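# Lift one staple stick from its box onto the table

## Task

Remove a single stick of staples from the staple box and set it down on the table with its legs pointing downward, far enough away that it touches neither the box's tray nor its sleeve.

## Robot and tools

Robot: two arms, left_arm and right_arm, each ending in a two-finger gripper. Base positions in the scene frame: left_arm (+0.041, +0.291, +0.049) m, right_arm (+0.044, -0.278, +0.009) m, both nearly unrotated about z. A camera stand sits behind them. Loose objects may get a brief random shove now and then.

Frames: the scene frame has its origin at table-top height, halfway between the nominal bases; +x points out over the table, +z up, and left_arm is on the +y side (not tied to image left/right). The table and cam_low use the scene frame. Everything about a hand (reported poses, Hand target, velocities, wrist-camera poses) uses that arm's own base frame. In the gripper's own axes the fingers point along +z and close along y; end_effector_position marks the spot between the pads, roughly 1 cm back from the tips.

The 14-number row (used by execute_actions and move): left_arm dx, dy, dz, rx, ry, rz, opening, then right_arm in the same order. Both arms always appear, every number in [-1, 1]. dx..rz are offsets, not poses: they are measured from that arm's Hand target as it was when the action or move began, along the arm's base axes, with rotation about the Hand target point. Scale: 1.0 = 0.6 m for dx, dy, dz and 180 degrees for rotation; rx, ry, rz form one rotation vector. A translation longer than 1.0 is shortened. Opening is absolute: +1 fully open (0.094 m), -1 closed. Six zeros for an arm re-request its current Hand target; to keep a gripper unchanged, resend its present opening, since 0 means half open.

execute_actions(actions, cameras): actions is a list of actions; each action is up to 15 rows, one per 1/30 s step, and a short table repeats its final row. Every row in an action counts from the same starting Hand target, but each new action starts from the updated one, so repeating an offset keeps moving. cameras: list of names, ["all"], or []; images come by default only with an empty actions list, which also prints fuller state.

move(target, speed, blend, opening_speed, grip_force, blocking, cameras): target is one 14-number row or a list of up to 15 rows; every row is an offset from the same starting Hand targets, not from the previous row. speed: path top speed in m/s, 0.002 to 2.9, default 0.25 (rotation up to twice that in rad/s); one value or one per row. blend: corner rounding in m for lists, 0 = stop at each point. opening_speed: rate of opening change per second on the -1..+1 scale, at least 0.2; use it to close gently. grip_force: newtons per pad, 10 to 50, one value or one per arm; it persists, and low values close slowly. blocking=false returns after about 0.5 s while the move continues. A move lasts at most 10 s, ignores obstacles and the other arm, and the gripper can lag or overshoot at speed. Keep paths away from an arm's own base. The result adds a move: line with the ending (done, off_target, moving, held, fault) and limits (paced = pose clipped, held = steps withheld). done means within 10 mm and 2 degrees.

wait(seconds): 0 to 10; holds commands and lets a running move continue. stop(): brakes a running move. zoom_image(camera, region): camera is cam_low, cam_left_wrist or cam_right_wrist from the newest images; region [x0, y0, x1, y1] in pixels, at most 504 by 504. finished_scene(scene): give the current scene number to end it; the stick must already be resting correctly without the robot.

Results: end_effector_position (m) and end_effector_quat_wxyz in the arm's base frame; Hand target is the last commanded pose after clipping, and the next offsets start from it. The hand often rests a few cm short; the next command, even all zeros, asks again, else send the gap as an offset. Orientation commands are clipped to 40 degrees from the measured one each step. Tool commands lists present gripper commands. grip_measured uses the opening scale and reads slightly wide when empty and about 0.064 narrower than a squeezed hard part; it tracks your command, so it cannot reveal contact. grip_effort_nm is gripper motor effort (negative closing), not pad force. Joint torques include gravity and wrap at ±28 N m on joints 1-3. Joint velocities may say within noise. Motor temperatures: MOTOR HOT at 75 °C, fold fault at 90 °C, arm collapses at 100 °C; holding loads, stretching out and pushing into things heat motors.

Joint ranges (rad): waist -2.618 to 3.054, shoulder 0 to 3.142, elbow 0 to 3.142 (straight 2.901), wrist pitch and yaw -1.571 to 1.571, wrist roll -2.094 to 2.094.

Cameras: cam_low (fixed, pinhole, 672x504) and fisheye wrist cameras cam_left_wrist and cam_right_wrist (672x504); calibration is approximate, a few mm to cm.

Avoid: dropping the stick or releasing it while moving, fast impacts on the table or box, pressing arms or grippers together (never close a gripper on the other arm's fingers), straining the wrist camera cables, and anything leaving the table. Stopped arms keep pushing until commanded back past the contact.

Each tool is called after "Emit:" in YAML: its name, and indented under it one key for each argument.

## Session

Emit:
execute_actions:
  actions: []

Scene clock: 0.00 s.
left_arm: end_effector_position=(+0.3773, -0.0024, +0.1581) grip_measured=+1.000 grip_effort_nm=n/a end_effector_quat_wxyz=(+0.709, -0.005, +0.705, +0.024) | right_arm: end_effector_position=(+0.3837, -0.0024, +0.1619) grip_measured=+1.000 grip_effort_nm=n/a end_effector_quat_wxyz=(+0.698, +0.039, +0.715, -0.007)
Joint positions: left_arm=[-0.054 1.553 0.201 1.36 -0.095 0.027 0.094] | right_arm=[0.04 1.49 0.243 1.22 0.105 0.048 0.094]
Joint velocities: within noise
Joint torques (N m): no reading
Motor temperatures (°C): left_arm=[26 27 37 32 25 22 25] | right_arm=[28 25 31 31 26 25 22]
Heat: left arm: 37 °C; right arm: 31 °C.
Hand target: left_arm +0.3787, -0.0024, +0.1671; +0.719, -0.006, +0.695, +0.023 | right_arm +0.3850, -0.0024, +0.1686; +0.705, +0.040, +0.709, -0.006
Tool commands: left_gripper/opening=+1.0 right_gripper/opening=+1.0
camera_calibration:
cam_left_wrist: T_world_to_cam=[[0.0469738, -0.993602, 0.102705, -0.0394688], [-0.466175, -0.112741, -0.87748, 0.34814], [0.883445, -0.00666013, -0.468488, -0.138278], [0, 0, 0, 1]] pos_world=[0.286309, -0.000887493, 0.244758]
cam_right_wrist: T_world_to_cam=[[-0.0573518, -0.996747, 0.0566243, 0.0121223], [-0.499754, -0.0204372, -0.865926, 0.366481], [0.864267, -0.0779606, -0.496956, -0.135307], [0, 0, 0, 1]] pos_world=[0.300787, 0.00902412, 0.249417]

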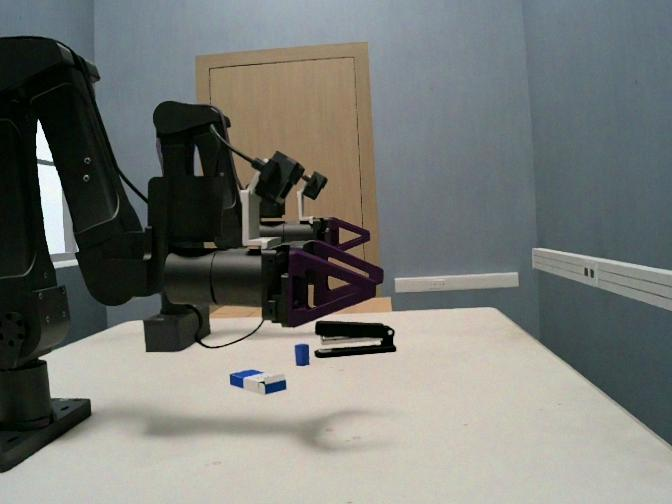

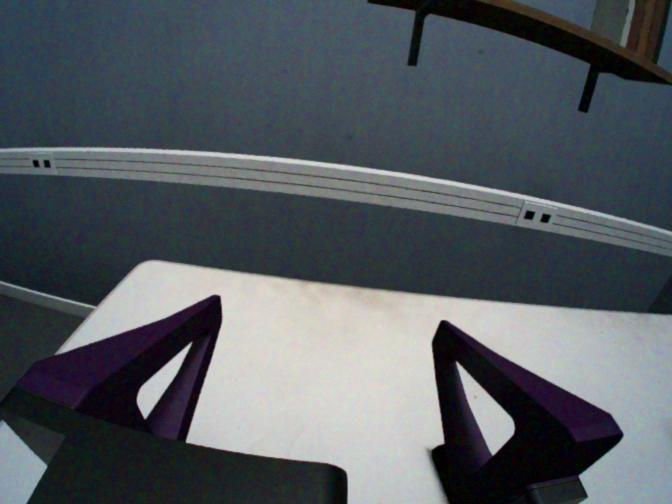

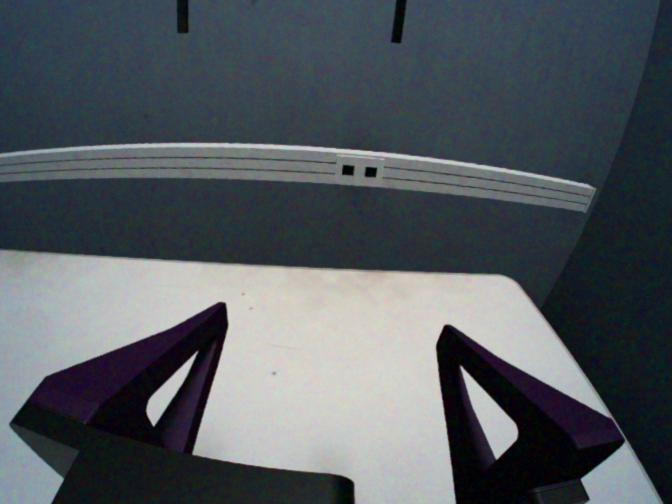

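Emit:
zoom_image:
  camera: "cam_low"
  region: [210, 310, 410, 410]

Scaled by 2.520 from the camera's 672x504 image, which has a finer 960x720 frame.

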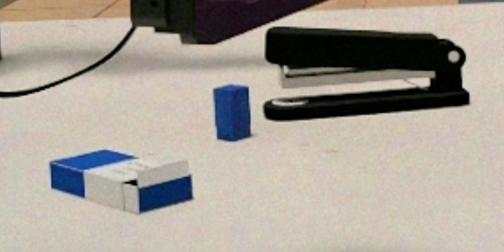

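Emit:
move:
  target: [0, 0, 0, 0, 0, 0, 1, -0.2983, 0.2440, -0.0243, -0.1046, 0.3212, 0.2030, 0.2]
  speed: 0.2
  cameras: ["cam_right_wrist"]

Scene clock: 7.33 s.
left_arm: end_effector_position=(+0.3773, -0.0024, +0.1581) grip_measured=+1.000 grip_effort_nm=0.00 end_effector_quat_wxyz=(+0.709, -0.005, +0.705, +0.024) | right_arm: end_effector_position=(+0.2037, +0.1386, +0.1431) grip_measured=+0.202 grip_effort_nm=-0.09 end_effector_quat_wxyz=(+0.237, -0.291, +0.925, +0.069)
Joint positions: left_arm=[-0.054 1.553 0.201 1.36 -0.095 0.027 0.094] | right_arm=[0.596 0.993 0.846 -0.927 0.004 -0.014 0.056]
Joint torques (N m): left_arm=[-0.09 -4.71 4.83 2.36 -0.05 0.01] | right_arm=[0.59 -1.78 9.61 0.67 -0.13 0.07]
Heat: left arm: 37 °C; right arm: 32 °C.
Hand target: left_arm +0.3787, -0.0024, +0.1671; +0.719, -0.006, +0.695, +0.023 | right_arm +0.2060, +0.1440, +0.1539; +0.246, -0.290, +0.921, +0.078
Off the commanded pose: left_arm 0.009 m, 2 deg | right_arm 0.012 m, 2 deg.
move: off_target (right_arm)
camera_calibration:
cam_right_wrist: T_world_to_cam=[[0.642645, -0.764234, 0.0543425, -0.031035], [-0.765357, -0.643606, -0.000228902, 0.279736], [0.0351501, -0.0414443, -0.998522, 0.257558], [0, 0, 0, 1]] pos_world=[0.22499, 0.166996, 0.258927]
Images, in order (width x height): cam_right_wrist 672x504.

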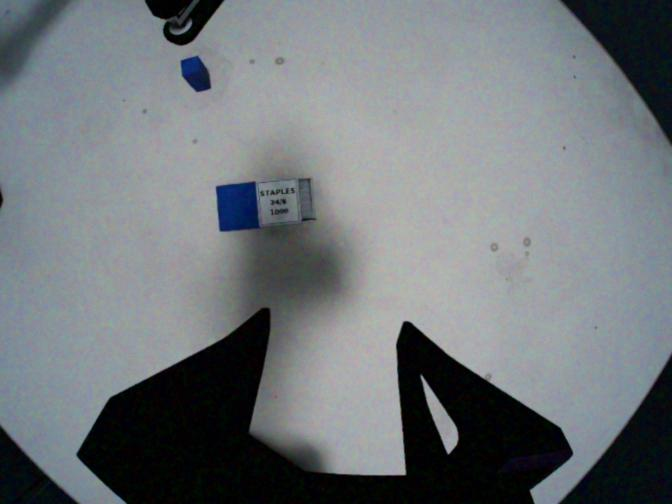

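Emit:
zoom_image:
  camera: "cam_right_wrist"
  region: [200, 160, 340, 250]

Scaled by 3.600 from the camera's 672x504 image, which has a finer 960x720 frame.

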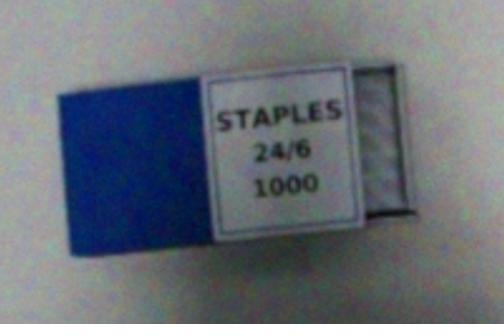

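Emit:
move:
  target: [0, 0, 0, 0, 0, 0, 1, 0.04, 0.03, -0.12, 0, 0, 0, 0.2]
  speed: 0.15
  cameras: ["cam_right_wrist"]

Emit:
zoom_image:
  camera: "cam_right_wrist"
  region: [180, 180, 340, 290]

Scene clock: 11.53 s.
left_arm: end_effector_position=(+0.3773, -0.0024, +0.1581) grip_measured=+1.000 grip_effort_nm=0.00 end_effector_quat_wxyz=(+0.709, -0.005, +0.705, +0.024) | right_arm: end_effector_position=(+0.2294, +0.1577, +0.0826) grip_measured=+0.202 grip_effort_nm=-0.09 end_effector_quat_wxyz=(+0.243, -0.290, +0.923, +0.072)
Joint positions: left_arm=[-0.054 1.553 0.201 1.36 -0.095 0.027 0.094] | right_arm=[0.601 1.141 0.671 -0.588 0.004 -0.008 0.056]
Joint torques (N m): left_arm=[-0.09 -4.72 4.83 2.36 -0.05 0.02] | right_arm=[0.73 -2.63 6.52 0.93 -0.09 0.05]
Motor temperatures (°C): left_arm=[26 28 37 37 25 22 25] | right_arm=[28 25 32 32 26 25 22]
Heat: left arm: 37 °C; right arm: 32 °C.
Hand target: left_arm +0.3787, -0.0024, +0.1671; +0.719, -0.006, +0.695, +0.023 | right_arm +0.2301, +0.1620, +0.0821; +0.247, -0.290, +0.921, +0.078
Off the commanded pose: left_arm 0.009 m, 2 deg | right_arm 0.004 m, 1 deg.
move: done
camera_calibration:
cam_right_wrist: T_world_to_cam=[[0.641754, -0.76509, 0.0528131, -0.0292302], [-0.765545, -0.643198, -0.0154023, 0.312958], [0.0457534, -0.0305463, -0.998486, 0.192925], [0, 0, 0, 1]] pos_world=[0.249515, 0.184823, 0.198997]
Images, in order (width x height): cam_right_wrist 672x504.

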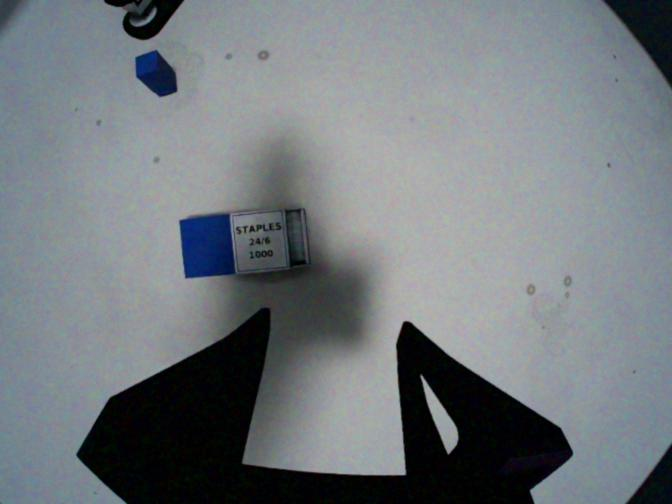

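Scaled by 3.150 from the camera's 672x504 image, which has a finer 960x720 frame.

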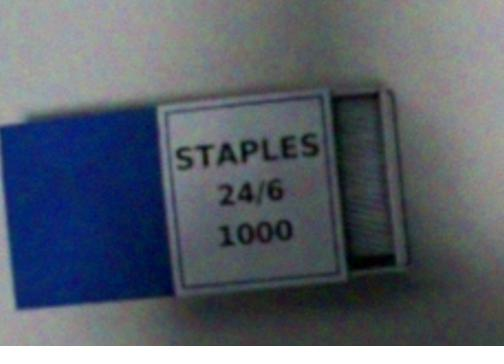

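Emit:
zoom_image:
  camera: "cam_right_wrist"
  region: [270, 200, 320, 275]

Scaled by 6.720 from the camera's 672x504 image, which has a finer 960x720 frame.

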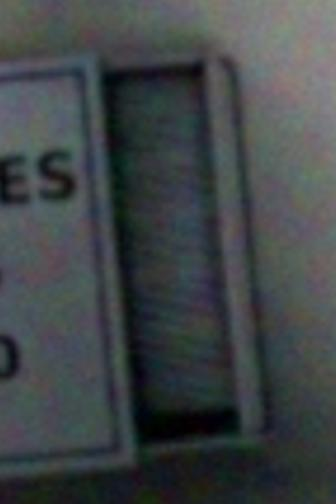

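Emit:
move:
  target: [-0.3145, -0.4710, -0.1285, 0.1159, 0.3329, -0.2225, 0.0, -0.15, -0.103, 0.097, 0, 0, 0, 0.0]
  speed: 0.2
  cameras: ["all"]

Emit:
zoom_image:
  camera: "cam_left_wrist"
  region: [240, 150, 440, 300]

Scene clock: 16.57 s.
left_arm: end_effector_position=(+0.1869, -0.2753, +0.0791) grip_measured=+0.002 grip_effort_nm=-0.09 end_effector_quat_wxyz=(+0.231, +0.357, +0.901, -0.085) | right_arm: end_effector_position=(+0.1385, +0.0972, +0.1284) grip_measured=+0.002 grip_effort_nm=-0.09 end_effector_quat_wxyz=(+0.231, -0.291, +0.926, +0.070)
Joint positions: left_arm=[-1.062 1.413 0.853 -0.536 -0.157 -0.27 0.047] | right_arm=[0.611 0.651 0.697 -1.13 0.004 0 0.047]
Joint torques (N m): left_arm=[-0.58 -4.51 8.91 1.35 -0.14 -0.07] | right_arm=[0.7 -0.01 9.24 0.68 -0.04 0.06]
Heat: left arm: 38 °C; right arm: 32 °C.
Hand target: left_arm +0.1900, -0.2851, +0.0901; +0.241, +0.354, +0.899, -0.095 | right_arm +0.1401, +0.1002, +0.1402; +0.247, -0.290, +0.921, +0.078
Off the commanded pose: left_arm 0.015 m, 2 deg | right_arm 0.012 m, 2 deg.
move: off_target (left_arm, right_arm)
camera_calibration:
cam_left_wrist: T_world_to_cam=[[-0.592146, -0.804682, 0.0430232, -0.117376], [-0.8054, 0.59273, 0.00105035, 0.347316], [-0.0263464, -0.0340289, -0.999074, 0.1955], [0, 0, 0, 1]] pos_world=[0.215376, -0.293662, 0.200004]
cam_right_wrist: T_world_to_cam=[[0.64479, -0.76292, 0.0468833, -0.0194568], [-0.764009, -0.645138, 0.009322, 0.201944], [0.0231342, -0.04183, -0.998857, 0.245106], [0, 0, 0, 1]] pos_world=[0.161162, 0.12569, 0.243856]

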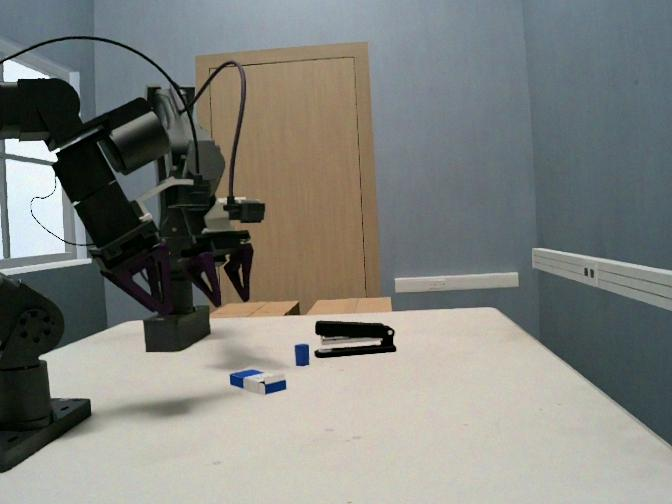

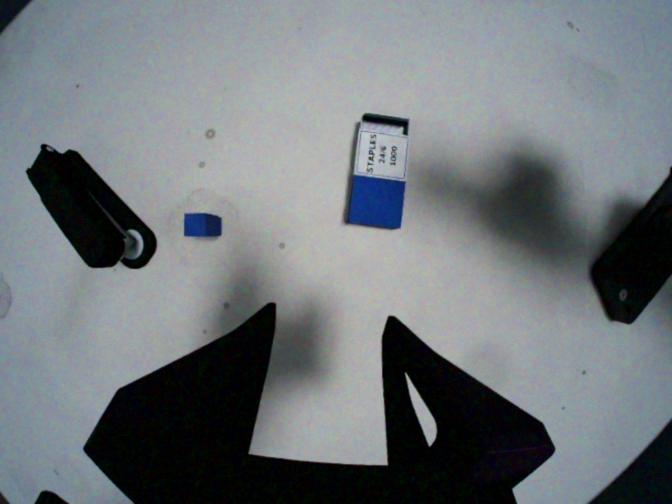

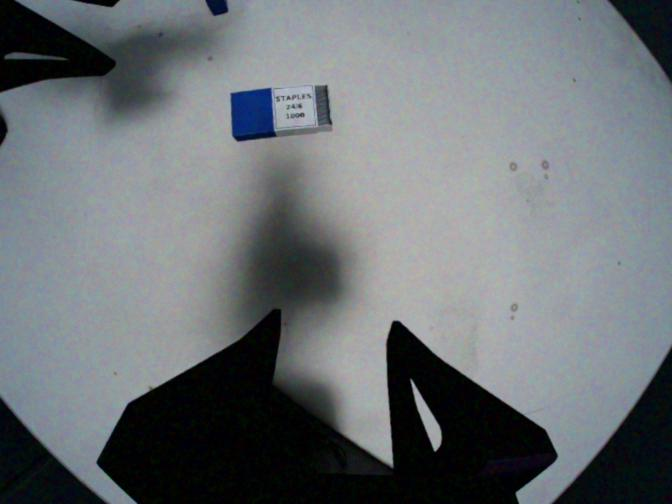

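Scaled by 2.520 from the camera's 672x504 image, which has a finer 960x720 frame.

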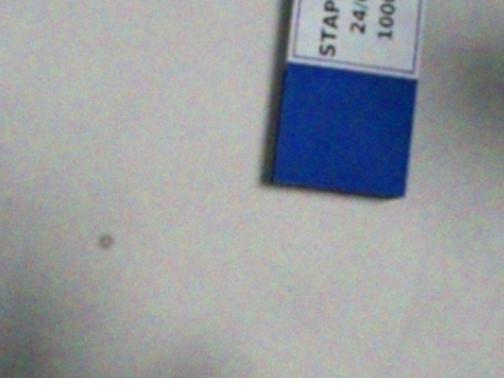

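Emit:
zoom_image:
  camera: "cam_left_wrist"
  region: [340, 105, 420, 235]

Scaled by 3.877 from the camera's 672x504 image, which has a finer 960x720 frame.

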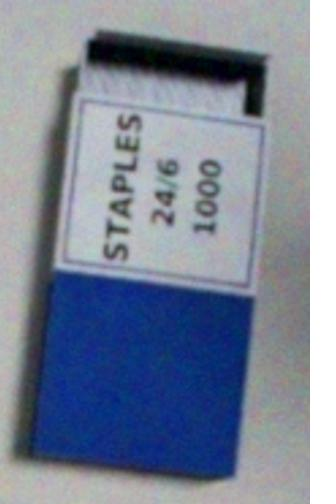

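Emit:
move:
  target: [-0.0033, -0.0583, -0.0333, 0, 0, 0, 0.0, 0, 0, 0, 0, 0, 0, 0.0]
  speed: 0.15
  cameras: ["cam_left_wrist"]

Emit:
zoom_image:
  camera: "cam_left_wrist"
  region: [280, 120, 400, 280]

Scene clock: 19.07 s.
left_arm: end_effector_position=(+0.1789, -0.3035, +0.0570) grip_measured=+0.002 grip_effort_nm=-0.09 end_effector_quat_wxyz=(+0.214, +0.362, +0.904, -0.080) | right_arm: end_effector_position=(+0.1385, +0.0972, +0.1284) grip_measured=+0.002 grip_effort_nm=-0.09 end_effector_quat_wxyz=(+0.231, -0.291, +0.926, +0.070)
Joint positions: left_arm=[-1.128 1.555 0.906 -0.49 -0.17 -0.329 0.047] | right_arm=[0.611 0.651 0.697 -1.13 0.004 0 0.047]
Joint torques (N m): left_arm=[-0.59 -5.41 8.59 1.65 -0.29 -0.06] | right_arm=[0.7 -0.03 9.22 0.67 -0.04 0.05]
Heat: left arm: 39 °C; right arm: 33 °C.
Hand target: left_arm +0.1881, -0.3200, +0.0701; +0.241, +0.354, +0.899, -0.095 | right_arm +0.1401, +0.1002, +0.1402; +0.247, -0.290, +0.921, +0.078
Off the commanded pose: left_arm 0.023 m, 4 deg | right_arm 0.012 m, 2 deg.
move: off_target (left_arm, right_arm)
camera_calibration:
cam_left_wrist: T_world_to_cam=[[-0.597063, -0.801152, 0.0408742, -0.141828], [-0.80035, 0.59837, 0.0373192, 0.35634], [-0.0543562, -0.0104318, -0.998467, 0.184467], [0, 0, 0, 1]] pos_world=[0.210544, -0.324925, 0.176683]
Images, in order (width x height): cam_left_wrist 672x504.

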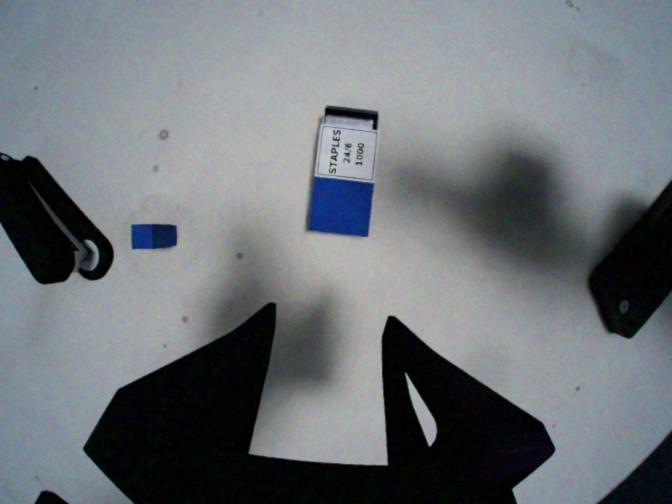

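Scaled by 3.150 from the camera's 672x504 image, which has a finer 960x720 frame.

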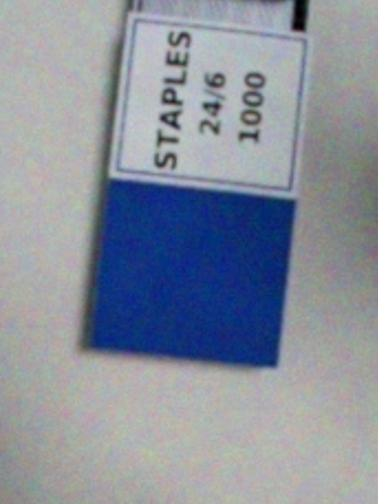

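Emit:
move:
  target: [0.0528, -0.0505, -0.0568, -0.1061, -0.1138, 0, 0.2, 0, 0, 0, 0, 0, 0, 0.0]
  speed: 0.1
  cameras: ["cam_left_wrist"]

Scene clock: 23.40 s.
left_arm: end_effector_position=(+0.2190, -0.3488, +0.0344) grip_measured=+0.198 grip_effort_nm=0.09 end_effector_quat_wxyz=(+0.440, +0.324, +0.819, -0.177) | right_arm: end_effector_position=(+0.1385, +0.0972, +0.1284) grip_measured=+0.002 grip_effort_nm=-0.09 end_effector_quat_wxyz=(+0.231, -0.291, +0.926, +0.070)
Joint positions: left_arm=[-1.154 1.737 0.552 0.566 -0.327 -0.231 0.056] | right_arm=[0.611 0.651 0.697 -1.13 0.004 0 0.047]
Joint torques (N m): left_arm=[-0.75 -5.45 4.26 2.41 -0.33 0.04] | right_arm=[0.72 -0.01 9.22 0.67 -0.04 0.05]
Heat: left arm: 38 °C; right arm: 33 °C.
Hand target: left_arm +0.2197, -0.3504, +0.0360; +0.452, +0.321, +0.813, -0.178 | right_arm +0.1401, +0.1002, +0.1402; +0.247, -0.290, +0.921, +0.078
Off the commanded pose: left_arm 0.002 m, 2 deg | right_arm 0.012 m, 2 deg.
move: off_target (right_arm)
camera_calibration:
cam_left_wrist: T_world_to_cam=[[-0.624096, -0.773772, 0.108543, -0.140145], [-0.719863, 0.515395, -0.464935, 0.387111], [0.303811, -0.3683, -0.878666, -0.0438499], [0, 0, 0, 1]] pos_world=[0.204525, -0.324105, 0.156664]
Images, in order (width x height): cam_left_wrist 672x504.

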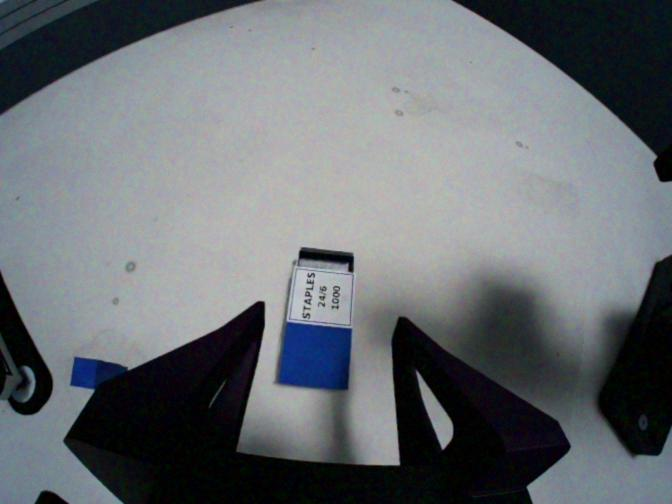

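Emit:
move:
  target: [-0.0058, 0.0085, -0.0900, 0, 0, 0, 0.2, 0, 0, 0, 0, 0, 0, 0.0]
  speed: 0.06
  cameras: ["cam_left_wrist", "cam_low"]

Emit:
zoom_image:
  camera: "cam_left_wrist"
  region: [230, 240, 430, 400]

Emit:
zoom_image:
  camera: "cam_low"
  region: [190, 320, 330, 410]

Scene clock: 25.63 s.
left_arm: end_effector_position=(+0.2160, -0.3450, -0.0193) grip_measured=+0.198 grip_effort_nm=0.09 end_effector_quat_wxyz=(+0.441, +0.324, +0.818, -0.178) | right_arm: end_effector_position=(+0.1385, +0.0972, +0.1284) grip_measured=+0.002 grip_effort_nm=-0.09 end_effector_quat_wxyz=(+0.231, -0.291, +0.926, +0.070)
Joint positions: left_arm=[-1.158 1.99 0.496 0.878 -0.33 -0.231 0.056] | right_arm=[0.611 0.651 0.697 -1.13 0.004 0 0.047]
Joint torques (N m): left_arm=[-0.76 -6.13 2.88 2.36 -0.33 0.03] | right_arm=[0.73 -0.01 9.22 0.68 -0.04 0.05]
Heat: left arm: 38 °C; right arm: 33 °C.
Hand target: left_arm +0.2162, -0.3453, -0.0180; +0.452, +0.321, +0.813, -0.178 | right_arm +0.1401, +0.1002, +0.1402; +0.247, -0.290, +0.921, +0.078
Off the commanded pose: left_arm 0.001 m, 1 deg | right_arm 0.012 m, 2 deg.
move: off_target (right_arm)
camera_calibration:
cam_left_wrist: T_world_to_cam=[[-0.625543, -0.772557, 0.108868, -0.132415], [-0.717806, 0.515218, -0.468301, 0.35754], [0.305698, -0.371088, -0.876836, -0.0899726], [0, 0, 0, 1]] pos_world=[0.201318, -0.319897, 0.102961]
Images, in order (width x height): cam_low 672x504, cam_left_wrist 672x504.

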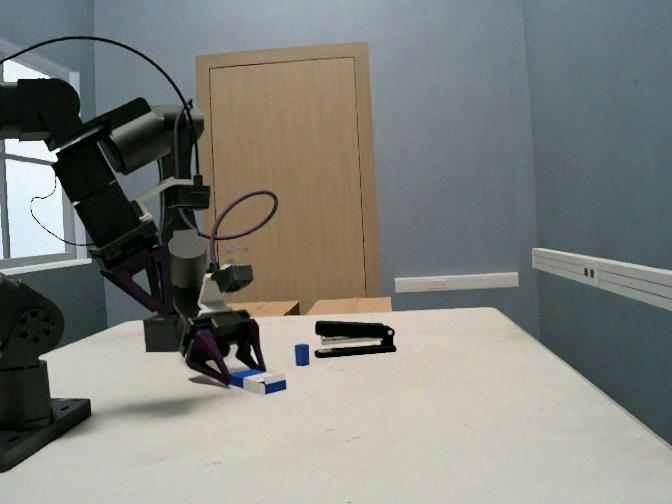

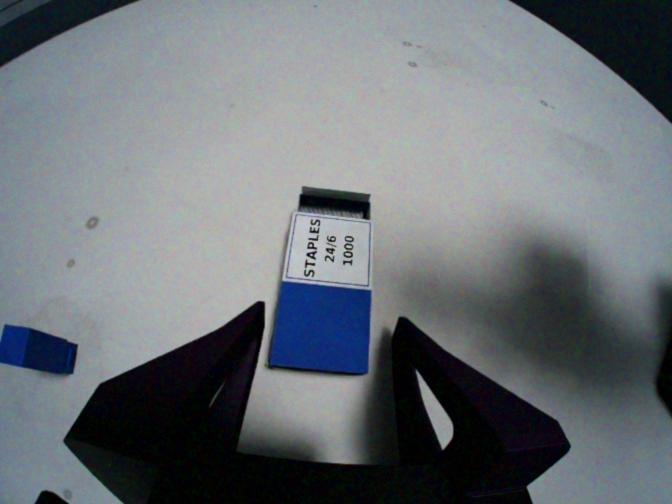

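Scaled by 2.520 from the camera's 672x504 image, which has a finer 960x720 frame.

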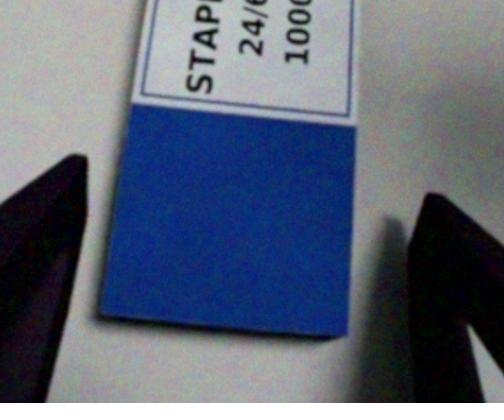

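Scaled by 3.600 from the camera's 672x504 image, which has a finer 960x720 frame.

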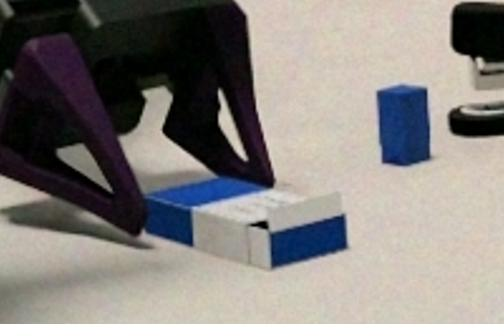

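Emit:
move:
  target: [0, 0, 0, 0, 0, 0, -0.2, 0, 0, 0, 0, 0, 0, 0.0]
  speed: 0.05
  opening_speed: 0.3
  grip_force: [15, 30]
  cameras: ["cam_left_wrist", "cam_right_wrist"]

Emit:
zoom_image:
  camera: "cam_left_wrist"
  region: [230, 160, 430, 400]

Scene clock: 28.30 s.
left_arm: end_effector_position=(+0.2161, -0.3451, -0.0191) grip_measured=-0.195 grip_effort_nm=-0.27 end_effector_quat_wxyz=(+0.442, +0.324, +0.817, -0.178) | right_arm: end_effector_position=(+0.1385, +0.0972, +0.1284) grip_measured=+0.002 grip_effort_nm=-0.09 end_effector_quat_wxyz=(+0.231, -0.291, +0.926, +0.070)
Joint positions: left_arm=[-1.158 1.99 0.496 0.879 -0.33 -0.231 0.038] | right_arm=[0.611 0.651 0.697 -1.13 0.004 0 0.047]
Joint torques (N m): left_arm=[-0.77 -6.13 2.88 2.36 -0.33 0.02] | right_arm=[0.7 -0.01 9.22 0.68 -0.03 0.06]
Heat: left arm: 38 °C; right arm: 33 °C.
Hand target: left_arm +0.2162, -0.3453, -0.0180; +0.452, +0.321, +0.813, -0.178 | right_arm +0.1401, +0.1002, +0.1402; +0.247, -0.290, +0.921, +0.078
Off the commanded pose: left_arm 0.001 m, 1 deg | right_arm 0.012 m, 2 deg.
grip_force (N): 15, 30
move: off_target (right_arm)
camera_calibration:
cam_left_wrist: T_world_to_cam=[[-0.625356, -0.772673, 0.109116, -0.132525], [-0.717753, 0.51468, -0.468972, 0.357472], [0.306202, -0.371593, -0.876447, -0.0901874], [0, 0, 0, 1]] pos_world=[0.201317, -0.319895, 0.103061]
cam_right_wrist: T_world_to_cam=[[0.64479, -0.76292, 0.0468833, -0.0194568], [-0.764009, -0.645138, 0.009322, 0.201944], [0.0231342, -0.04183, -0.998857, 0.245106], [0, 0, 0, 1]] pos_world=[0.161162, 0.12569, 0.243856]
Images, in order (width x height): cam_left_wrist 672x504, cam_right_wrist 672x504.

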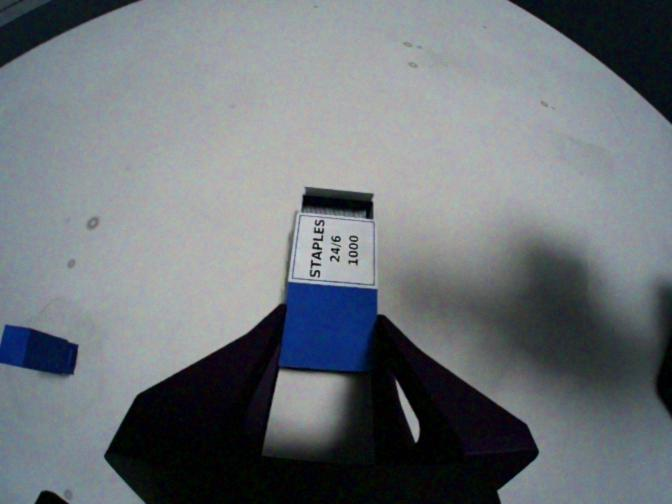

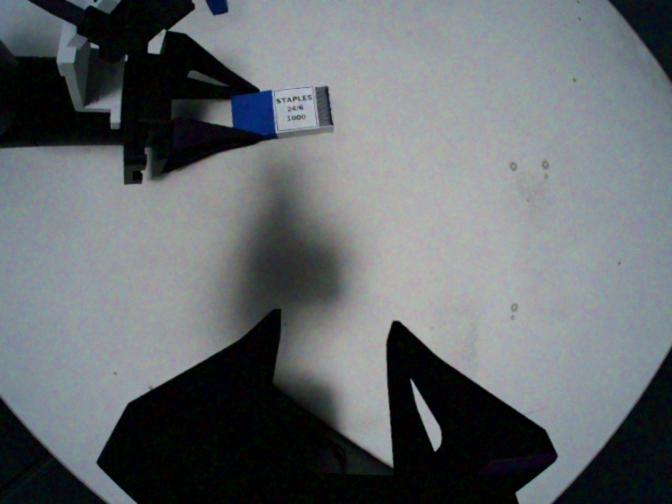

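Scaled by 2.100 from the camera's 672x504 image, which has a finer 960x720 frame.

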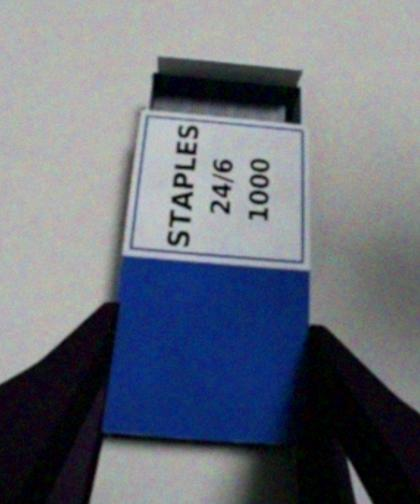

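Emit:
zoom_image:
  camera: "cam_right_wrist"
  region: [220, 70, 350, 160]

Scaled by 3.877 from the camera's 672x504 image, which has a finer 960x720 frame.

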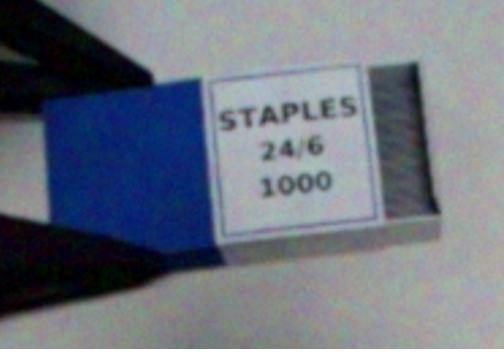

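Emit:
move:
  target: [0, 0, 0, 0, 0, 0, -0.2, 0.2165, 0.083, 0.0163, 0.0209, 0.2398, -0.4245, 0.1]
  speed: 0.15
  cameras: ["cam_low", "cam_right_wrist"]

Scene clock: 35.23 s.
left_arm: end_effector_position=(+0.2161, -0.3451, -0.0191) grip_measured=-0.195 grip_effort_nm=-0.27 end_effector_quat_wxyz=(+0.442, +0.324, +0.817, -0.178) | right_arm: end_effector_position=(+0.2664, +0.1500, +0.1460) grip_measured=+0.098 grip_effort_nm=0.11 end_effector_quat_wxyz=(-0.081, +0.374, +0.923, +0.031)
Joint positions: left_arm=[-1.158 1.99 0.496 0.879 -0.33 -0.231 0.038] | right_arm=[0.416 1.761 1.583 -1.462 -0.16 1.181 0.052]
Joint torques (N m): left_arm=[-0.77 -6.12 2.88 2.36 -0.34 0.03] | right_arm=[-0.58 -7.38 8.34 -0.18 -0.16 0.07]
Heat: left arm: 38 °C; right arm: 33 °C.
Hand target: left_arm +0.2162, -0.3453, -0.0180; +0.452, +0.321, +0.813, -0.178 | right_arm +0.2700, +0.1500, +0.1500; -0.081, +0.381, +0.921, +0.033
Off the commanded pose: left_arm 0.001 m, 1 deg | right_arm 0.005 m, 1 deg.
grip_force (N): 15, 30
move: done
camera_calibration:
cam_right_wrist: T_world_to_cam=[[-0.62111, -0.783471, -0.0199115, 0.287599], [-0.623241, 0.478362, 0.618661, 0.0385757], [-0.475178, 0.396666, -0.785406, 0.297782], [0, 0, 0, 1]] pos_world=[0.344172, 0.0887522, 0.215741]
Images, in order (width x height): cam_low 672x504, cam_right_wrist 672x504.

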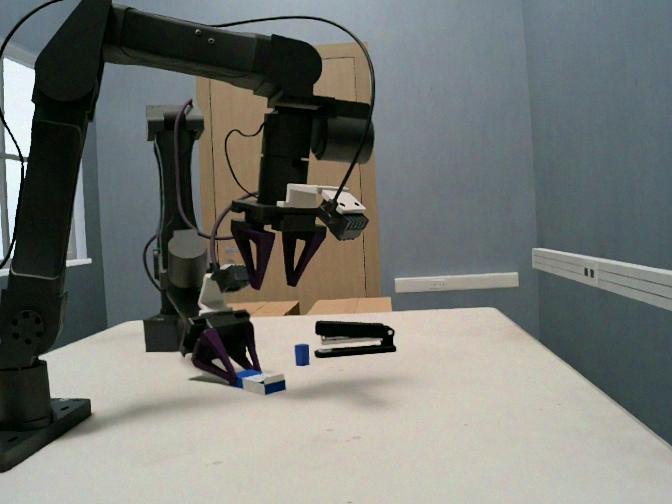

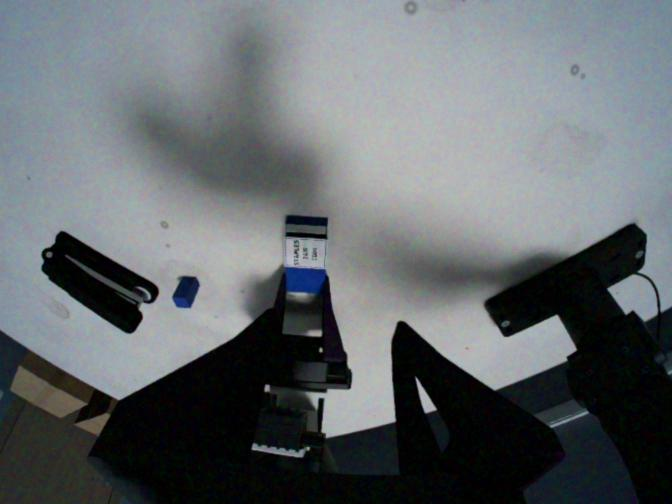

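Emit:
zoom_image:
  camera: "cam_right_wrist"
  region: [260, 200, 350, 300]

Scaled by 5.040 from the camera's 672x504 image, which has a finer 960x720 frame.

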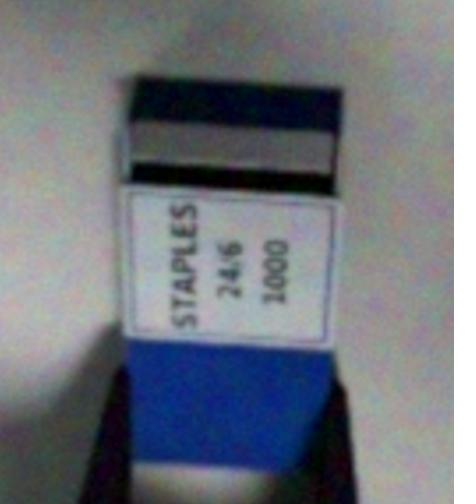

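Emit:
move:
  target: [0, 0, 0, 0, 0, 0, -0.2, -0.023, 0.0787, -0.1633, 0, 0, 0, 0.1]
  speed: 0.12
  cameras: ["cam_low", "cam_right_wrist"]

Emit:
zoom_image:
  camera: "cam_right_wrist"
  region: [240, 240, 440, 400]

Scene clock: 37.87 s.
left_arm: end_effector_position=(+0.2161, -0.3451, -0.0191) grip_measured=-0.195 grip_effort_nm=-0.27 end_effector_quat_wxyz=(+0.442, +0.324, +0.817, -0.178) | right_arm: end_effector_position=(+0.2564, +0.1956, +0.0549) grip_measured=+0.098 grip_effort_nm=0.11 end_effector_quat_wxyz=(-0.081, +0.379, +0.921, +0.034)
Joint positions: left_arm=[-1.158 1.99 0.496 0.879 -0.33 -0.231 0.038] | right_arm=[0.554 1.835 1.311 -1.086 -0.17 1.332 0.052]
Joint torques (N m): left_arm=[-0.76 -6.12 2.88 2.36 -0.33 0.03] | right_arm=[0.42 -8.21 5.55 0.03 -0.13 0.06]
Heat: left arm: 38 °C; right arm: 33 °C.
Hand target: left_arm +0.2162, -0.3453, -0.0180; +0.452, +0.321, +0.813, -0.178 | right_arm +0.2562, +0.1972, +0.0520; -0.081, +0.381, +0.921, +0.033
Off the commanded pose: left_arm 0.001 m, 1 deg | right_arm 0.003 m, 0 deg.
grip_force (N): 15, 30
move: done
camera_calibration:
cam_right_wrist: T_world_to_cam=[[-0.629861, -0.776327, -0.024332, 0.316496], [-0.619121, 0.482905, 0.619267, 0.064869], [-0.469004, 0.405116, -0.784803, 0.200202], [0, 0, 0, 1]] pos_world=[0.333405, 0.133273, 0.124649]
Images, in order (width x height): cam_low 672x504, cam_right_wrist 672x504.

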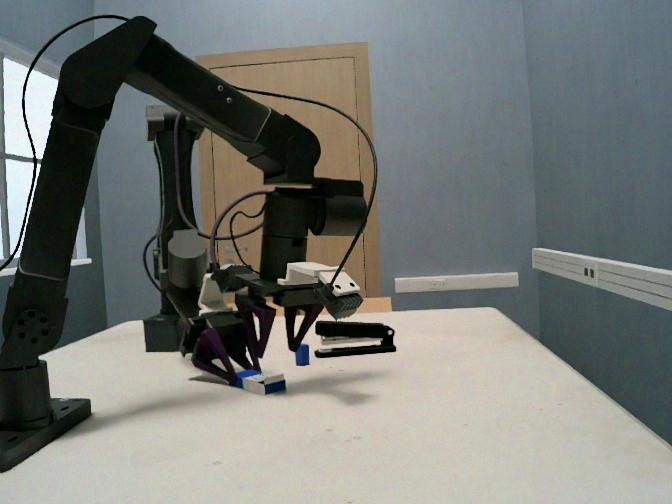

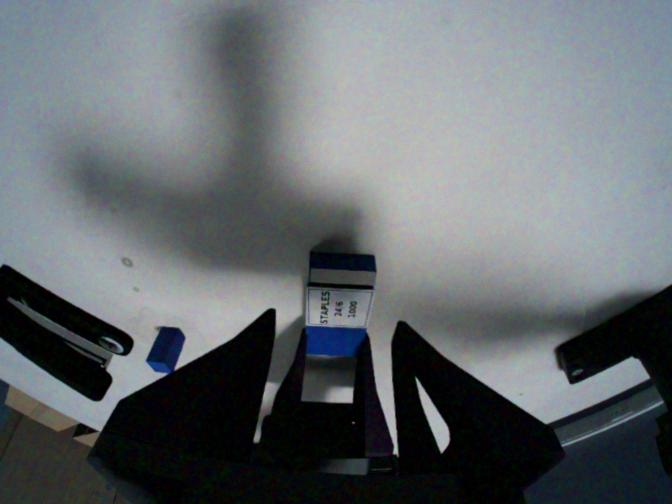

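Scaled by 2.520 from the camera's 672x504 image, which has a finer 960x720 frame.

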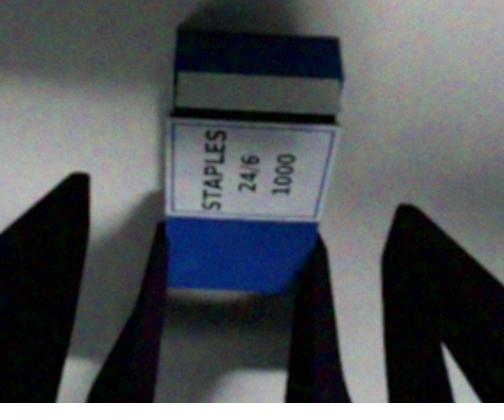

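Emit:
move:
  target: [0, 0, 0, 0, 0, 0, -0.2, -0.0065, 0.0065, -0.04, 0, 0, 0, 0.1]
  speed: 0.06
  cameras: ["cam_right_wrist"]

Emit:
zoom_image:
  camera: "cam_right_wrist"
  region: [240, 240, 440, 400]

Scene clock: 39.50 s.
left_arm: end_effector_position=(+0.2161, -0.3451, -0.0191) grip_measured=-0.195 grip_effort_nm=-0.27 end_effector_quat_wxyz=(+0.442, +0.324, +0.817, -0.178) | right_arm: end_effector_position=(+0.2539, +0.1994, +0.0320) grip_measured=+0.098 grip_effort_nm=0.11 end_effector_quat_wxyz=(-0.079, +0.380, +0.921, +0.036)
Joint positions: left_arm=[-1.158 1.99 0.496 0.879 -0.33 -0.231 0.038] | right_arm=[0.568 1.858 1.244 -0.99 -0.17 1.348 0.052]
Joint torques (N m): left_arm=[-0.77 -6.12 2.88 2.35 -0.33 0.03] | right_arm=[0.64 -8.03 5.3 0.09 -0.14 0.06]
Heat: left arm: 38 °C; right arm: 33 °C.
Hand target: left_arm +0.2162, -0.3453, -0.0180; +0.452, +0.321, +0.813, -0.178 | right_arm +0.2523, +0.2011, +0.0280; -0.081, +0.381, +0.921, +0.033
Off the commanded pose: left_arm 0.001 m, 1 deg | right_arm 0.005 m, 0 deg.
grip_force (N): 15, 30
move: done
camera_calibration:
cam_right_wrist: T_world_to_cam=[[-0.631671, -0.774719, -0.0283339, 0.317489], [-0.620431, 0.483282, 0.61766, 0.0759761], [-0.46482, 0.407737, -0.785934, 0.177978], [0, 0, 0, 1]] pos_world=[0.330414, 0.136678, 0.101948]
Images, in order (width x height): cam_right_wrist 672x504.

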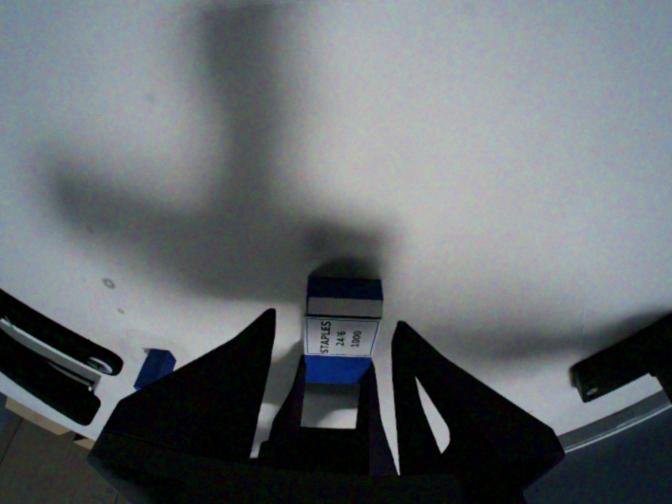

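Scaled by 2.520 from the camera's 672x504 image, which has a finer 960x720 frame.

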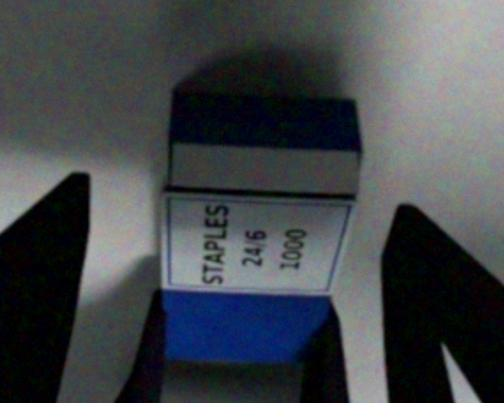

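Emit:
move:
  target: [0, 0, 0, 0, 0, 0, -0.2, -0.003, -0.003, -0.025, 0, 0, 0, 0.1]
  speed: 0.05
  cameras: ["cam_right_wrist", "cam_low", "cam_left_wrist"]

Emit:
zoom_image:
  camera: "cam_right_wrist"
  region: [240, 240, 440, 400]

Emit:
zoom_image:
  camera: "cam_low"
  region: [210, 310, 330, 410]

Emit:
zoom_image:
  camera: "cam_left_wrist"
  region: [230, 130, 430, 290]

Scene clock: 43.27 s.
left_arm: end_effector_position=(+0.2161, -0.3451, -0.0191) grip_measured=-0.195 grip_effort_nm=-0.27 end_effector_quat_wxyz=(+0.442, +0.324, +0.817, -0.178) | right_arm: end_effector_position=(+0.2522, +0.1983, +0.0175) grip_measured=+0.098 grip_effort_nm=0.11 end_effector_quat_wxyz=(-0.079, +0.380, +0.921, +0.036)
Joint positions: left_arm=[-1.158 1.99 0.496 0.879 -0.33 -0.231 0.038] | right_arm=[0.568 1.871 1.199 -0.93 -0.17 1.348 0.052]
Joint torques (N m): left_arm=[-0.76 -6.12 2.88 2.35 -0.33 0.03] | right_arm=[0.47 -7.95 5.14 0.08 -0.14 0.04]
Heat: left arm: 38 °C; right arm: 33 °C.
Hand target: left_arm +0.2162, -0.3453, -0.0180; +0.452, +0.321, +0.813, -0.178 | right_arm +0.2505, +0.1993, +0.0130; -0.081, +0.381, +0.921, +0.033
Off the commanded pose: left_arm 0.001 m, 1 deg | right_arm 0.005 m, 0 deg.
grip_force (N): 15, 30
move: done
camera_calibration:
cam_left_wrist: T_world_to_cam=[[-0.625356, -0.772673, 0.109116, -0.132525], [-0.717753, 0.51468, -0.468972, 0.357472], [0.306202, -0.371593, -0.876447, -0.0901874], [0, 0, 0, 1]] pos_world=[0.201317, -0.319895, 0.103061]
cam_right_wrist: T_world_to_cam=[[-0.631624, -0.774704, -0.0297475, 0.315196], [-0.621235, 0.482799, 0.617229, 0.0847146], [-0.463808, 0.408337, -0.786221, 0.165805], [0, 0, 0, 1]] pos_world=[0.328615, 0.135579, 0.0874475]

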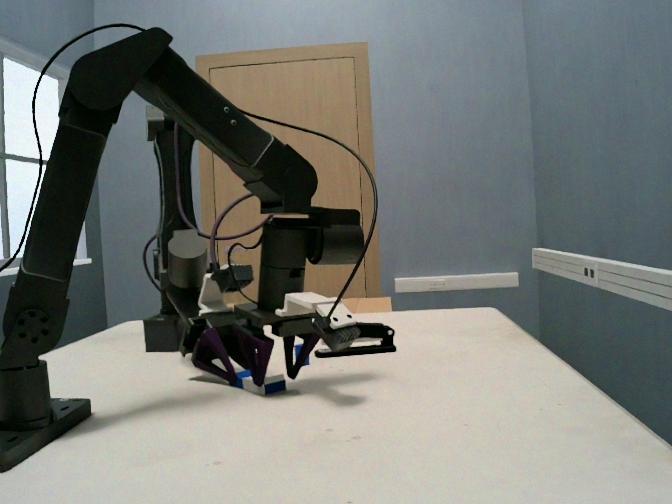

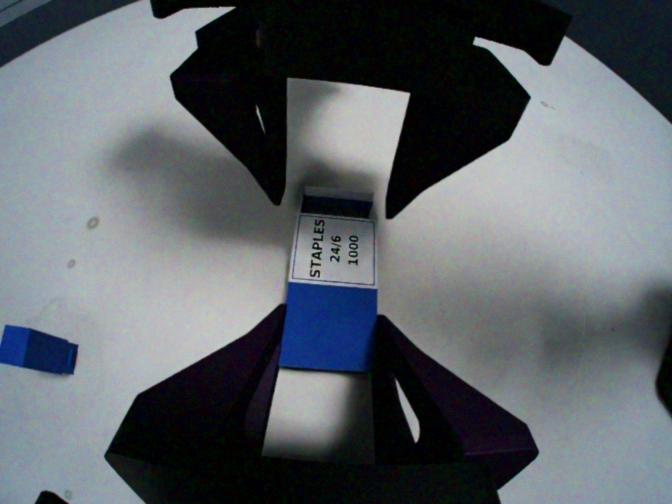

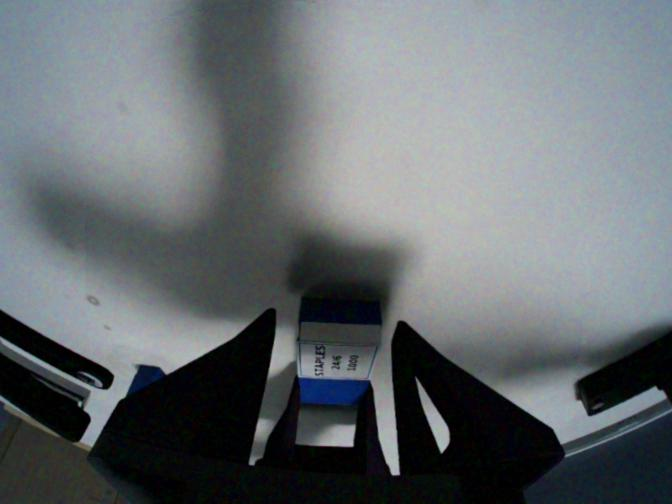

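Scaled by 2.520 from the camera's 672x504 image, which has a finer 960x720 frame.

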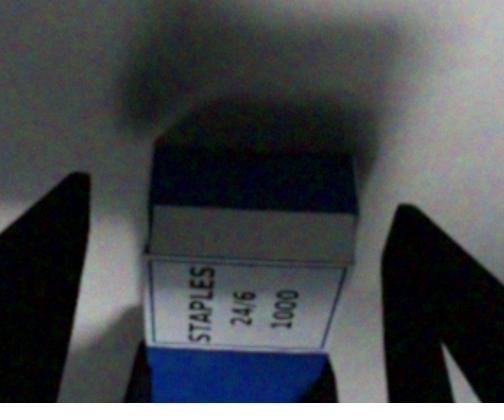

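Scaled by 4.200 from the camera's 672x504 image, which has a finer 960x720 frame.

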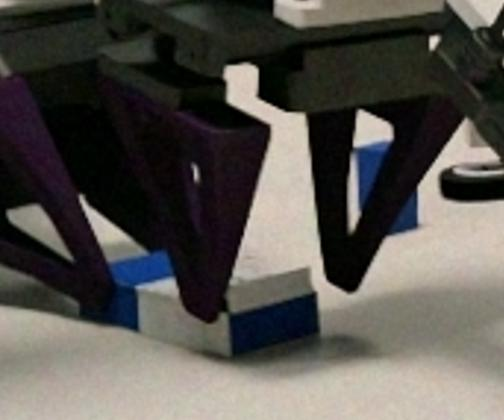

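Scaled by 2.520 from the camera's 672x504 image, which has a finer 960x720 frame.

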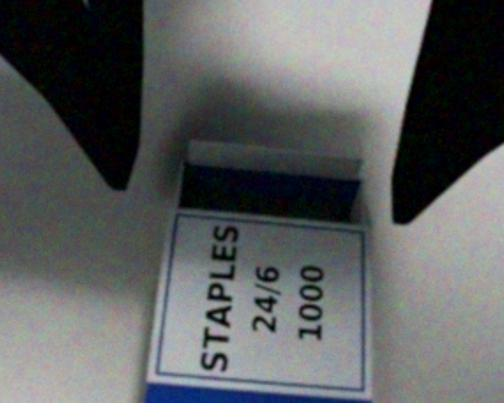

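Emit:
move:
  target: [0, 0, 0, 0, 0, 0, -0.2, 0.0, 0.0, -0.0125, 0, 0, 0, 0.1]
  speed: 0.03
  cameras: ["cam_right_wrist"]

Emit:
zoom_image:
  camera: "cam_right_wrist"
  region: [240, 240, 440, 400]

Scene clock: 44.80 s.
left_arm: end_effector_position=(+0.2161, -0.3451, -0.0191) grip_measured=-0.195 grip_effort_nm=-0.27 end_effector_quat_wxyz=(+0.442, +0.324, +0.817, -0.178) | right_arm: end_effector_position=(+0.2524, +0.1985, +0.0103) grip_measured=+0.098 grip_effort_nm=0.11 end_effector_quat_wxyz=(-0.078, +0.380, +0.921, +0.037)
Joint positions: left_arm=[-1.158 1.99 0.496 0.879 -0.33 -0.231 0.038] | right_arm=[0.568 1.883 1.184 -0.902 -0.17 1.348 0.052]
Joint torques (N m): left_arm=[-0.77 -6.12 2.88 2.35 -0.33 0.03] | right_arm=[0.47 -7.9 5 0.04 -0.14 0.03]
Heat: left arm: 38 °C; right arm: 33 °C.
Hand target: left_arm +0.2162, -0.3453, -0.0180; +0.452, +0.321, +0.813, -0.178 | right_arm +0.2504, +0.1992, +0.0054; -0.081, +0.381, +0.921, +0.033
Off the commanded pose: left_arm 0.001 m, 1 deg | right_arm 0.005 m, 0 deg.
grip_force (N): 15, 30
move: done
camera_calibration:
cam_right_wrist: T_world_to_cam=[[-0.63158, -0.774698, -0.030826, 0.31526], [-0.621818, 0.482394, 0.616959, 0.0894412], [-0.463087, 0.408827, -0.786391, 0.159986], [0, 0, 0, 1]] pos_world=[0.328815, 0.135679, 0.0803478]
Images, in order (width x height): cam_right_wrist 672x504.

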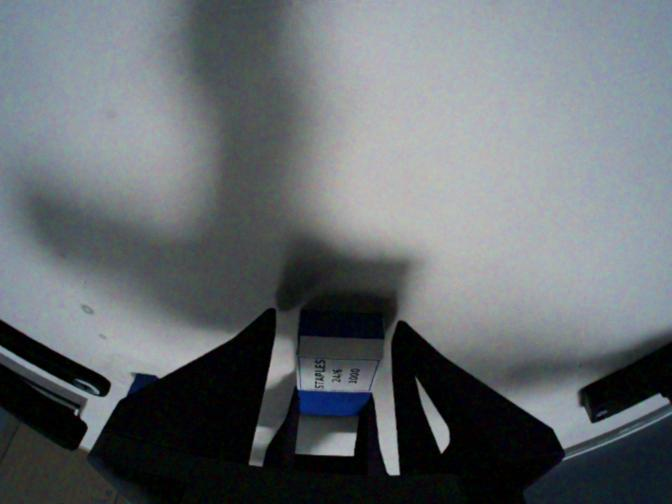

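Scaled by 2.520 from the camera's 672x504 image, which has a finer 960x720 frame.

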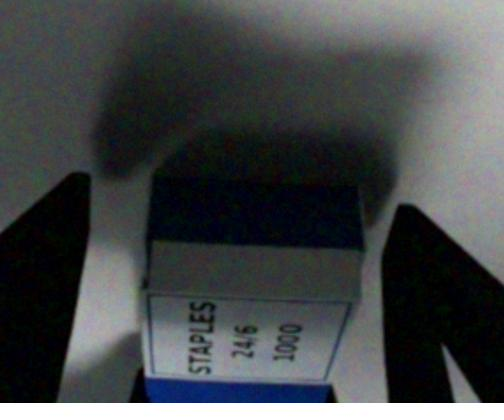

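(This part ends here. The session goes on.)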